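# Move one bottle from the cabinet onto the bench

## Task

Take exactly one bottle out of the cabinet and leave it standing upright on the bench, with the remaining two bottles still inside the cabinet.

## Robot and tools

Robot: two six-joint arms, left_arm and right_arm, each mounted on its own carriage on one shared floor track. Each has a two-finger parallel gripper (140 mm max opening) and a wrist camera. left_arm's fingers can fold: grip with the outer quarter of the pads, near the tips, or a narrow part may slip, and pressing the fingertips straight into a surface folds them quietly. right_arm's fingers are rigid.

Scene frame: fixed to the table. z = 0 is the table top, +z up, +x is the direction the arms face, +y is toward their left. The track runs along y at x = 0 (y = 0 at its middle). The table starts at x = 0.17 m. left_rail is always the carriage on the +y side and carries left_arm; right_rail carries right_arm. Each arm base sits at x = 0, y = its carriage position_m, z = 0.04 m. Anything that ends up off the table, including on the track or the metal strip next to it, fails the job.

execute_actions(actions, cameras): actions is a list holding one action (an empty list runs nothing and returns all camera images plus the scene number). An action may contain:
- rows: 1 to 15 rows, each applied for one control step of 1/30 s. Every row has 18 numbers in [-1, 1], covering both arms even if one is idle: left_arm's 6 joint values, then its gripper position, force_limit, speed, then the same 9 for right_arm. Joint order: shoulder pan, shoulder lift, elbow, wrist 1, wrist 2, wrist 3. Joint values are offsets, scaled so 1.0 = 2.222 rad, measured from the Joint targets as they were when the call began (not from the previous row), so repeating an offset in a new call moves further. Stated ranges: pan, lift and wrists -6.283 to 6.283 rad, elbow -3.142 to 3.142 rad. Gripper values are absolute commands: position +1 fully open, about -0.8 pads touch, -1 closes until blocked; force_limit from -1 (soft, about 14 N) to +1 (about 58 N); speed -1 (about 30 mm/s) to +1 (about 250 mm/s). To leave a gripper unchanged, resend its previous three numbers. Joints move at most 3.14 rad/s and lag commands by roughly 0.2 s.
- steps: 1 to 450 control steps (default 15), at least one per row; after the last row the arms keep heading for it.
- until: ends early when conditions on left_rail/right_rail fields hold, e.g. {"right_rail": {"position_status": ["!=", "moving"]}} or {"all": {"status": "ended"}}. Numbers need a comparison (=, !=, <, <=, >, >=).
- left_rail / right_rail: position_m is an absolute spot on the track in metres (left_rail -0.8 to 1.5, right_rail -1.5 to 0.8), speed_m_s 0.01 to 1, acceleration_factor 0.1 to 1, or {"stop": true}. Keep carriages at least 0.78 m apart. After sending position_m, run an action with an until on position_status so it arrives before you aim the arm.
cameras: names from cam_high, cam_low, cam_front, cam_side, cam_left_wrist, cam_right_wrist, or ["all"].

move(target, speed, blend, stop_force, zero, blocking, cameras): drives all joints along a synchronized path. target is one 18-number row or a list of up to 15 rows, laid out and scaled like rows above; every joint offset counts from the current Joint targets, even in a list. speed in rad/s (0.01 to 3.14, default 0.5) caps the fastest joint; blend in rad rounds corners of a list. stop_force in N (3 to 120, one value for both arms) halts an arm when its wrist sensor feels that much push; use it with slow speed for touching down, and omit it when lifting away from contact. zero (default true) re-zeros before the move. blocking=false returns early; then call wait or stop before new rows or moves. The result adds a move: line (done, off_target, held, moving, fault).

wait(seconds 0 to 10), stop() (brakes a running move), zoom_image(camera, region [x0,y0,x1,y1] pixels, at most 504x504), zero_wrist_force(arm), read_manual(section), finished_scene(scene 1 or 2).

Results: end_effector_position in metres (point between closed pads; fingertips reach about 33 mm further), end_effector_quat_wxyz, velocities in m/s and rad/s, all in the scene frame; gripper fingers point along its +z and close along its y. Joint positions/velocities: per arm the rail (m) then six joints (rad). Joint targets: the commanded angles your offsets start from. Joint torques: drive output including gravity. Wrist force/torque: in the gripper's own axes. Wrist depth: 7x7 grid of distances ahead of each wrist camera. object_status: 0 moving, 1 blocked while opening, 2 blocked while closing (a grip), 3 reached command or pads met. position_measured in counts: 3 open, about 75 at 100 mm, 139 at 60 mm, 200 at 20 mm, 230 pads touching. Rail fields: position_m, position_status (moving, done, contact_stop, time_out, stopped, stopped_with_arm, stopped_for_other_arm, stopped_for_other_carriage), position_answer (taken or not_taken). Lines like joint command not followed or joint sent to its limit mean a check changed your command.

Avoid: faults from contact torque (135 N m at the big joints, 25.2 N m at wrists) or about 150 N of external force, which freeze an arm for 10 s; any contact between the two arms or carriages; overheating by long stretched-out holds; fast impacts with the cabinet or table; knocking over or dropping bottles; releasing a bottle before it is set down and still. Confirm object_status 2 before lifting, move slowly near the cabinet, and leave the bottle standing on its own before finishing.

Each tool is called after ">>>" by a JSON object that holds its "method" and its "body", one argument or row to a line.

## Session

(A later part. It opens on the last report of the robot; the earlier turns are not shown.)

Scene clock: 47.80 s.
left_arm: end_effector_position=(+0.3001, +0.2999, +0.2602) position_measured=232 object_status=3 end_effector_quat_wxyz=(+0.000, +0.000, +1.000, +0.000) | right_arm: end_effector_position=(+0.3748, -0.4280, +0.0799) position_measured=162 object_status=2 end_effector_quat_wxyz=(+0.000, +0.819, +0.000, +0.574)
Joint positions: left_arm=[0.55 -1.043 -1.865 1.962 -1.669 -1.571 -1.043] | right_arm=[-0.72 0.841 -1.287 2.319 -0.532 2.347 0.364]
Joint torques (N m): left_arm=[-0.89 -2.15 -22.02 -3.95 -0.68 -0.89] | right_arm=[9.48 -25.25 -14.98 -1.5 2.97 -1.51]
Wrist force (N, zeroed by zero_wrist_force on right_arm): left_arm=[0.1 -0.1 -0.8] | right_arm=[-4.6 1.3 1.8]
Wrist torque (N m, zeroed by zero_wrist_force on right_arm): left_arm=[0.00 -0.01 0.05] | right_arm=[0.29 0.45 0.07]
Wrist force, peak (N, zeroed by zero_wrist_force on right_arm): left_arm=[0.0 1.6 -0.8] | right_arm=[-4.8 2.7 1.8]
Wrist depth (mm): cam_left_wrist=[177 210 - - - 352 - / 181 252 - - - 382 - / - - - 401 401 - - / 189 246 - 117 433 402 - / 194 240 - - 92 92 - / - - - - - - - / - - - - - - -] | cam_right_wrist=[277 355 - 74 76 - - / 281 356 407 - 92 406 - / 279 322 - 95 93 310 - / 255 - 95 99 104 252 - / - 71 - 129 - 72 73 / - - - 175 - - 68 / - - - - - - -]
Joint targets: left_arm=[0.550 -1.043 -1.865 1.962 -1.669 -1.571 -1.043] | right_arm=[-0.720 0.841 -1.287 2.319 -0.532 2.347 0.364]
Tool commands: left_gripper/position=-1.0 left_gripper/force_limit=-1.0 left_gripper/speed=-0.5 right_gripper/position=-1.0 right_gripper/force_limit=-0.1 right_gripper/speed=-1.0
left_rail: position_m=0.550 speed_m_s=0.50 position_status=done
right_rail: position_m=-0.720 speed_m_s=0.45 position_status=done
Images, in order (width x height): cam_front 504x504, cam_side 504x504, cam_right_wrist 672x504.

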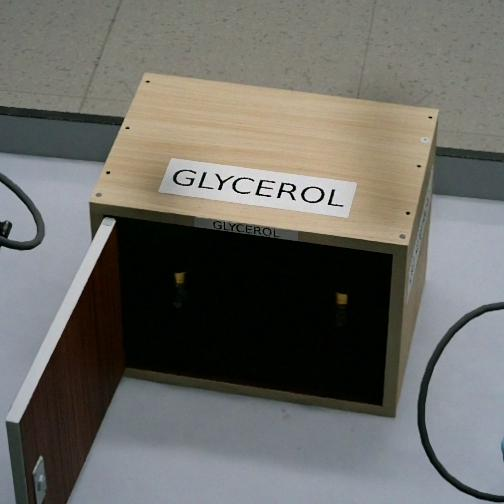

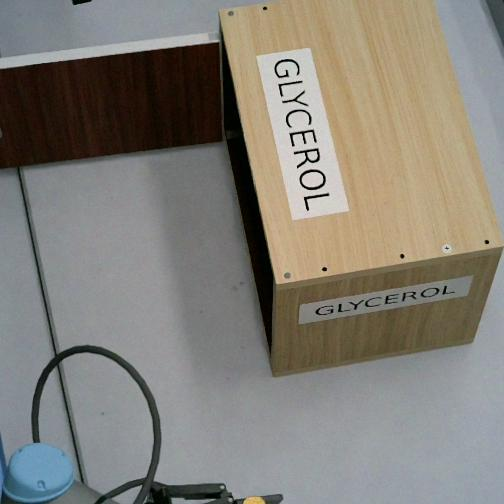

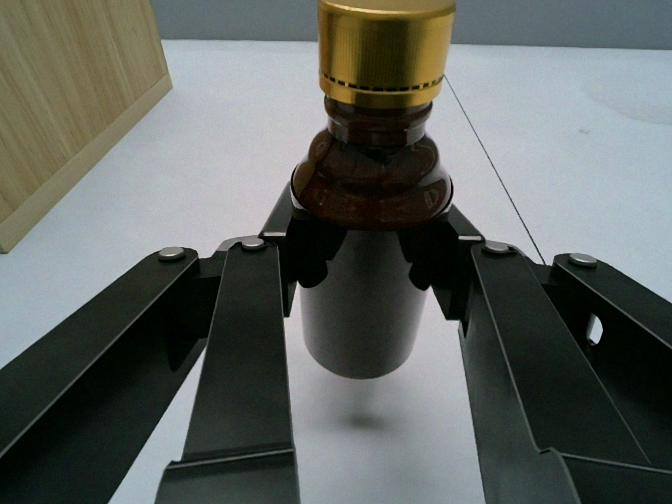

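>>> {"method": "move", "body": {
  "target": [
    [0,0,0,0,0,0,-1,-1,-0.5,0,0.0414,0.0061,-0.0478,0,0,-1,-0.1,-1],
    [0,0,0,0,0,0,-1,-1,-0.5,0,0.0600,0.0080,-0.0683,0,0,-1,-0.1,-1]
  ],
  "speed": [0.12,0.025],
  "stop_force": 4,
  "blend": [0.01,0],
  "cameras": ["cam_right_wrist"]
}}

Scene clock: 50.93 s.
left_arm: end_effector_position=(+0.3001, +0.2999, +0.2602) position_measured=232 object_status=3 end_effector_quat_wxyz=(+0.000, +0.000, +1.000, +0.000) | right_arm: end_effector_position=(+0.3751, -0.4276, +0.0414) position_measured=162 object_status=2 end_effector_quat_wxyz=(+0.000, +0.819, +0.000, +0.574)
Joint positions: left_arm=[0.55 -1.043 -1.865 1.962 -1.669 -1.571 -1.043] | right_arm=[-0.72 0.841 -1.175 2.334 -0.66 2.347 0.364]
Joint torques (N m): left_arm=[8.31 -0.83 -36.95 -0.48 -0.73 -0.87] | right_arm=[5.44 -32.74 -15.11 1.19 -1.2 -1.41]
Wrist force (N, zeroed by zero_wrist_force on right_arm): left_arm=[0.1 -0.3 -0.6] | right_arm=[-2.9 1.1 1.1]
Wrist torque (N m, zeroed by zero_wrist_force on right_arm): left_arm=[-0.04 -0.03 0.06] | right_arm=[0.24 0.46 0.09]
Wrist force, peak (N, zeroed by zero_wrist_force on right_arm): left_arm=[-0.4 -0.1 -0.9] | right_arm=[8.4 2.0 -4.4]
Wrist depth (mm): cam_left_wrist=[- 224 - 363 - - - / 181 220 - - 378 - - / - 316 387 - 401 - 419 / - 251 - 117 - - - / 194 - - - 92 82 - / - - - - - - - / - - - - - - -] | cam_right_wrist=[275 360 - 76 75 - - / 279 - - - - - - / - - - - - - - / - - 95 - 106 89 - / - 71 - - - 72 73 / - - - - - - 68 / - - - 122 - - -]
Joint targets: left_arm=[0.550 -1.043 -1.865 1.962 -1.669 -1.571 -1.043] | right_arm=[-0.720 0.841 -1.175 2.334 -0.660 2.347 0.364]
left_rail: position_m=0.550 speed_m_s=0.50 position_status=done
right_rail: position_m=-0.720 speed_m_s=0.45 position_status=done
move: contact (right_arm); path passed 1 of 2 targets; right_arm: the wrist 1 is farthest, 0.024 rad from its target
Images, in order (width x height): cam_right_wrist 672x504.

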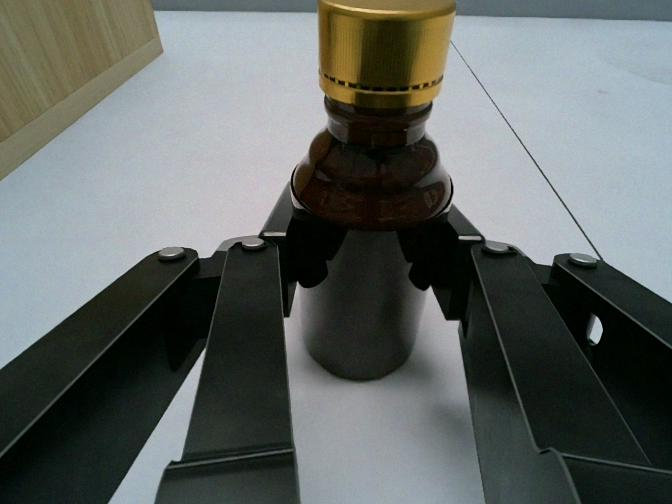

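>>> {"method": "execute_actions", "body": {
  "actions": [
    {"left_rail": {"position_m": 0.24, "speed_m_s": 0.11, "acceleration_factor": 0.2}, "rows": [[0,0,0,0,0,0,-1,-1,-0.5,0,0,0,0,0,0,0.4,-0.5,-1]], "steps": 150, "until": {"left_rail": {"position_status": ["!=", "moving"]}}}
  ],
  "cameras": ["cam_right_wrist", "cam_front", "cam_side"]
}}

Scene clock: 54.43 s.
left_arm: end_effector_position=(+0.3001, -0.0101, +0.2602) position_measured=232 object_status=3 end_effector_quat_wxyz=(+0.000, +0.000, +1.000, +0.000) | right_arm: end_effector_position=(+0.3752, -0.4276, +0.0414) position_measured=78 object_status=3 end_effector_quat_wxyz=(+0.000, +0.819, +0.000, +0.574)
Joint positions: left_arm=[0.24 -1.043 -1.865 1.962 -1.669 -1.571 -1.043] | right_arm=[-0.72 0.841 -1.175 2.334 -0.66 2.347 0.364]
Joint torques (N m): left_arm=[-4.1 -1.08 -16.55 -5.42 -1.58 -0.96] | right_arm=[5.94 -28.16 -17.96 -1.17 -0.08 -1.41]
Wrist force (N, zeroed by zero_wrist_force on right_arm): left_arm=[1.7 2.3 -1.3] | right_arm=[-2.2 1.0 0.9]
Wrist torque (N m, zeroed by zero_wrist_force on right_arm): left_arm=[0.01 -0.07 0.04] | right_arm=[0.23 0.49 0.06]
Wrist force, peak (N, zeroed by zero_wrist_force on right_arm): left_arm=[2.3 9.9 -17.9] | right_arm=[-3.0 1.1 1.2]
Wrist depth (mm): cam_left_wrist=[- 346 - - - 359 - / 145 180 360 - - - - / - 129 221 378 - - - / - 114 140 123 - - 421 / 426 - 92 - 92 95 - / - - - - - - - / - - - - - - -] | cam_right_wrist=[276 356 - 76 76 478 - / 277 - - - - - - / - - 239 - - 241 - / - 99 125 100 - 120 - / - - 150 134 - 106 73 / - - 139 - - - - / - - - - - - -]
Joint targets: left_arm=[0.240 -1.043 -1.865 1.962 -1.669 -1.571 -1.043] | right_arm=[-0.720 0.841 -1.175 2.334 -0.660 2.347 0.364]
left_rail: position_m=0.240 speed_m_s=0.11 position_status=done
right_rail: position_m=-0.720 speed_m_s=0.45 position_status=done
Images, in order (width x height): cam_front 504x504, cam_side 504x504, cam_right_wrist 672x504.

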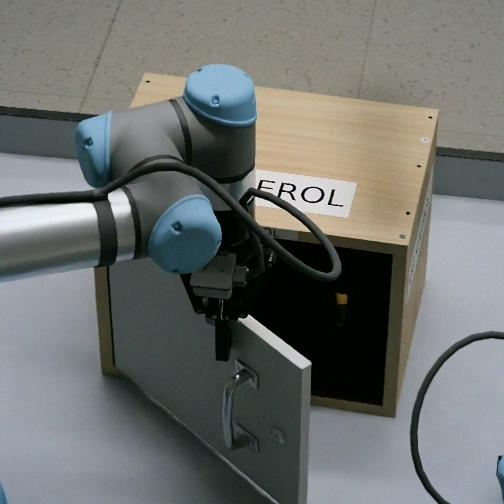

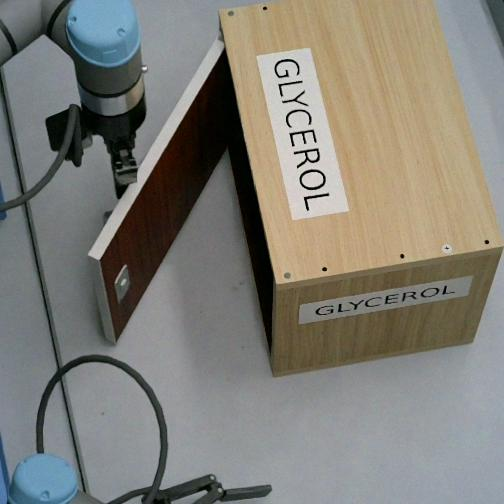

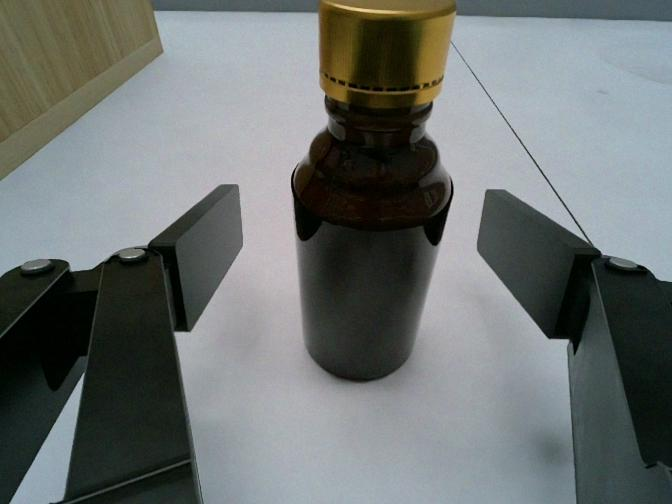

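>>> {"method": "move", "body": {
  "target": [
    [0.0697,0.0710,-0.0541,-0.0163,0,0.0697,-1,-1,-0.5,0,-0.0972,-0.0204,0.1177,0,0,0.4,-0.5,-1],
    [0.1035,0.1137,-0.0928,-0.0204,0,0.1035,-1,-1,-0.5,0,-0.1724,-0.0622,0.2347,0,0,0.4,-0.5,-1]
  ],
  "speed": 0.18,
  "blend": [0.03,0],
  "cameras": ["cam_front"]
}}

>>> {"method": "move", "body": {
  "target": [0.0229,0.0333,-0.0333,-0.0001,0,0.0229,-1,-1,-0.5,0,0,0,0,0,0,0.4,-0.5,-1],
  "speed": 0.03,
  "stop_force": 10,
  "cameras": ["cam_front", "cam_side", "cam_right_wrist"]
}}

Scene clock: 58.17 s.
left_arm: end_effector_position=(+0.4200, -0.0100, +0.2598) position_measured=232 object_status=3 end_effector_quat_wxyz=(+0.000, +0.000, +1.000, +0.000) | right_arm: end_effector_position=(+0.3749, -0.4279, +0.2000) position_measured=78 object_status=3 end_effector_quat_wxyz=(+0.000, +0.819, +0.000, +0.574)
Joint positions: left_arm=[0.24 -0.813 -1.612 1.756 -1.714 -1.571 -0.813] | right_arm=[-0.72 0.841 -1.558 2.196 -0.139 2.347 0.364]
Joint torques (N m): left_arm=[9.48 -11.95 -40.11 -5.88 1.2 1.87] | right_arm=[6.4 -26.32 -28.37 1.16 0.94 -1.5]
Wrist force (N, zeroed by zero_wrist_force on right_arm): left_arm=[4.0 -0.9 -0.7] | right_arm=[-2.3 1.0 0.7]
Wrist torque (N m, zeroed by zero_wrist_force on right_arm): left_arm=[-0.12 -0.16 -0.06] | right_arm=[0.24 0.53 0.03]
Wrist force, peak (N, zeroed by zero_wrist_force on right_arm): left_arm=[4.1 1.5 -2.2] | right_arm=[-3.0 1.2 0.7]
Wrist depth (mm): cam_left_wrist=[- - - - - 370 - / - - 369 - 387 393 - / - 194 275 324 - - - / 166 167 - 123 247 258 425 / 120 122 92 - 92 92 187 / - - - - - - - / - - - - - - -] | cam_right_wrist=[276 - 3090 3327 3004 2846 3604 / 295 368 - - - 634 - / 285 392 - - - 559 553 / 287 103 126 - - 120 462 / - - - 363 - 105 73 / - - - 189 306 - - / - - - - 278 - -]
Joint targets: left_arm=[0.240 -0.813 -1.612 1.756 -1.714 -1.571 -0.813] | right_arm=[-0.720 0.841 -1.558 2.196 -0.138 2.347 0.364]
left_rail: position_m=0.240 speed_m_s=0.11 position_status=done
right_rail: position_m=-0.720 speed_m_s=0.45 position_status=done
move: done
Images, in order (width x height): cam_front 504x504.

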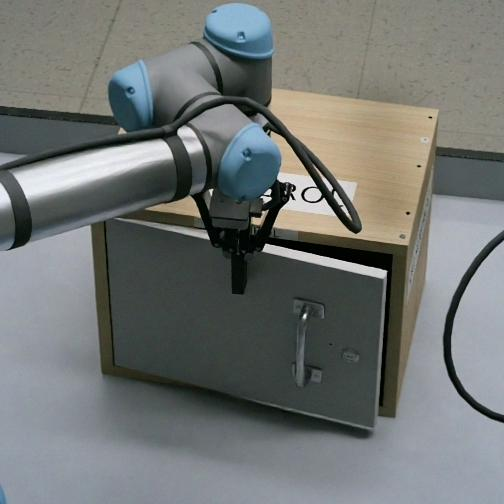

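Scene clock: 60.90 s.
left_arm: end_effector_position=(+0.4421, -0.0104, +0.2602) position_measured=232 object_status=3 end_effector_quat_wxyz=(+0.000, +0.000, +1.000, +0.000) | right_arm: end_effector_position=(+0.3749, -0.4279, +0.2001) position_measured=78 object_status=3 end_effector_quat_wxyz=(+0.000, +0.819, +0.000, +0.574)
Joint positions: left_arm=[0.24 -0.781 -1.565 1.708 -1.714 -1.571 -0.781] | right_arm=[-0.72 0.841 -1.558 2.196 -0.138 2.347 0.364]
Joint torques (N m): left_arm=[-4.93 -41.74 -14.97 -6.21 1.59 -1.52] | right_arm=[5.72 -24.87 -28.32 1.46 1.66 -1.55]
Wrist force (N, zeroed by zero_wrist_force on right_arm): left_arm=[5.0 -0.2 -0.7] | right_arm=[-2.3 1.0 0.6]
Wrist torque (N m, zeroed by zero_wrist_force on right_arm): left_arm=[0.01 -0.40 0.15] | right_arm=[0.25 0.52 0.02]
Wrist force, peak (N, zeroed by zero_wrist_force on right_arm): left_arm=[22.8 1.0 -3.0] | right_arm=[-2.5 1.0 0.7]
Wrist depth (mm): cam_left_wrist=[- - - - 356 358 367 / - 358 - - - 379 379 / 373 186 321 - 386 - - / 204 180 199 117 216 226 231 / - 141 93 - 92 92 151 / - - - - - - - / - - - - - - -] | cam_right_wrist=[- 402 3134 3433 2923 3228 3046 / 291 385 - - - - 597 / 286 391 - - 494 - 476 / 288 103 125 413 464 120 - / - - - 353 360 105 73 / - - - - - - - / - - 255 237 - - -]
Joint targets: left_arm=[0.240 -0.781 -1.565 1.708 -1.714 -1.571 -0.781] | right_arm=[-0.720 0.841 -1.558 2.196 -0.138 2.347 0.364]
left_rail: position_m=0.240 speed_m_s=0.11 position_status=done
right_rail: position_m=-0.720 speed_m_s=0.45 position_status=done
move: contact (left_arm); left_arm: the shoulder lift is farthest, 0.027 rad from its target
Images, in order (width x height): cam_front 504x504, cam_side 504x504, cam_right_wrist 672x504.

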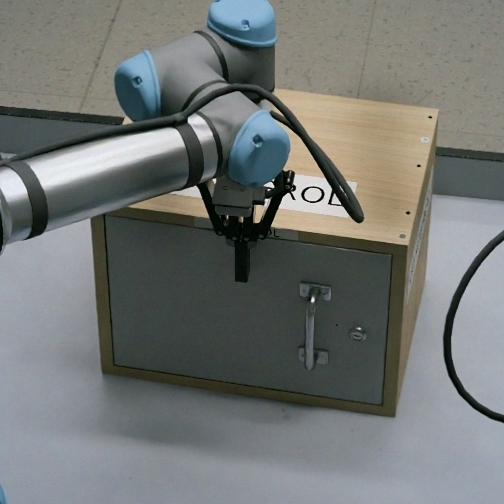

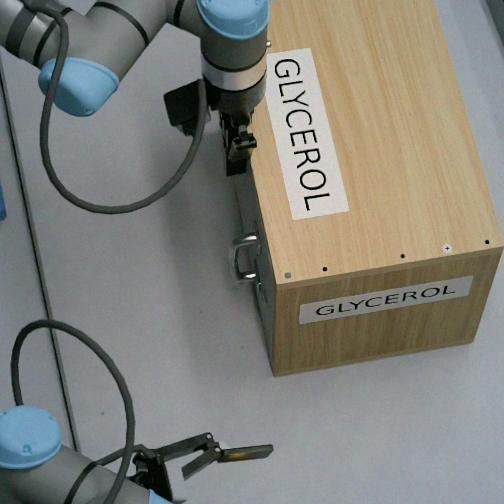

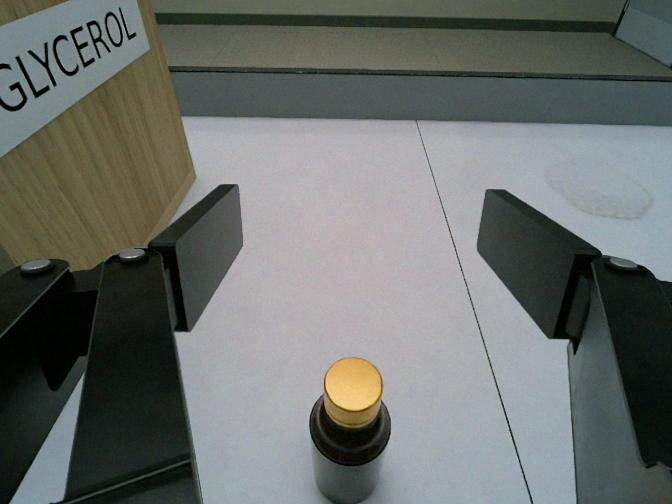

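>>> {"method": "move", "body": {
  "target": [-0.0144,-0.0212,0.0216,0,0,-0.0144,-1,-1,-0.5,0,0,0,0,0,0,0.4,-0.5,-1],
  "speed": 0.1,
  "cameras": ["cam_front", "cam_side"]
}}

Scene clock: 62.03 s.
left_arm: end_effector_position=(+0.4200, -0.0097, +0.2594) position_measured=232 object_status=3 end_effector_quat_wxyz=(+0.000, +0.000, +1.000, +0.000) | right_arm: end_effector_position=(+0.3749, -0.4279, +0.2001) position_measured=78 object_status=3 end_effector_quat_wxyz=(+0.000, +0.819, +0.000, +0.574)
Joint positions: left_arm=[0.24 -0.813 -1.612 1.756 -1.714 -1.571 -0.813] | right_arm=[-0.72 0.841 -1.558 2.196 -0.138 2.347 0.364]
Joint torques (N m): left_arm=[-6.53 -38.24 -15.7 -1.31 -0.85 -1.8] | right_arm=[5.32 -24.79 -28.63 1.48 2.17 -1.47]
Wrist force (N, zeroed by zero_wrist_force on right_arm): left_arm=[0.2 -0.2 -0.4] | right_arm=[-2.2 0.9 0.6]
Wrist torque (N m, zeroed by zero_wrist_force on right_arm): left_arm=[-0.04 -0.04 0.05] | right_arm=[0.22 0.49 0.03]
Wrist force, peak (N, zeroed by zero_wrist_force on right_arm): left_arm=[4.9 -0.3 -1.1] | right_arm=[-2.4 1.1 0.7]
Wrist depth (mm): cam_left_wrist=[- - - 357 349 - 356 / - - 361 360 - - - / 379 373 375 - - - - / 276 - 302 123 282 296 283 / 162 174 92 - 92 92 201 / - - - - - - - / - - - - - - -] | cam_right_wrist=[- 2809 4159 - - 4005 3090 / 297 368 - 689 - - - / 285 392 - - - - 537 / 288 103 159 - - 129 - / - - 371 336 348 106 73 / - - - - - - - / - - - - - - -]
Joint targets: left_arm=[0.240 -0.813 -1.612 1.756 -1.714 -1.571 -0.813] | right_arm=[-0.720 0.841 -1.558 2.196 -0.138 2.347 0.364]
left_rail: position_m=0.240 speed_m_s=0.11 position_status=done
right_rail: position_m=-0.720 speed_m_s=0.45 position_status=done
move: done
Images, in order (width x height): cam_front 504x504, cam_side 504x504.

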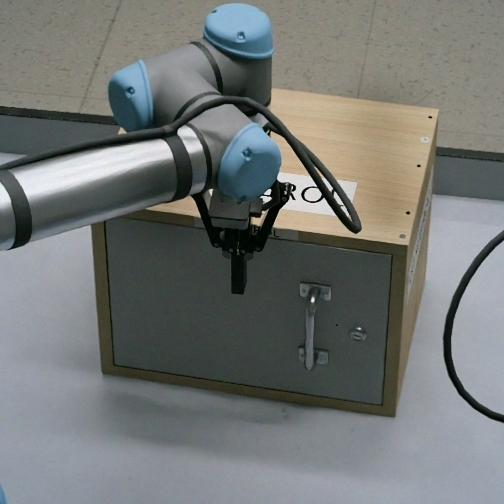

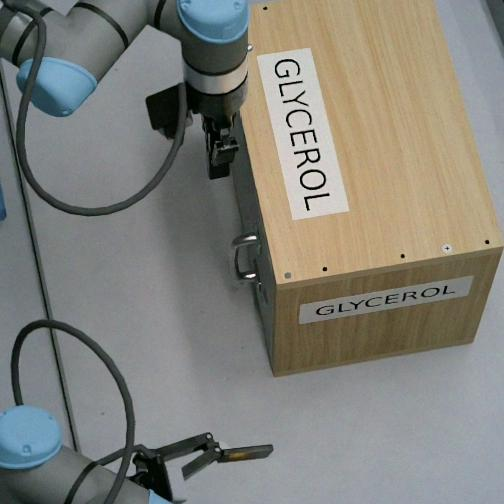

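>>> {"method": "finished_scene", "body": {
  "scene": 2
}}

The scene is finished: the task was done.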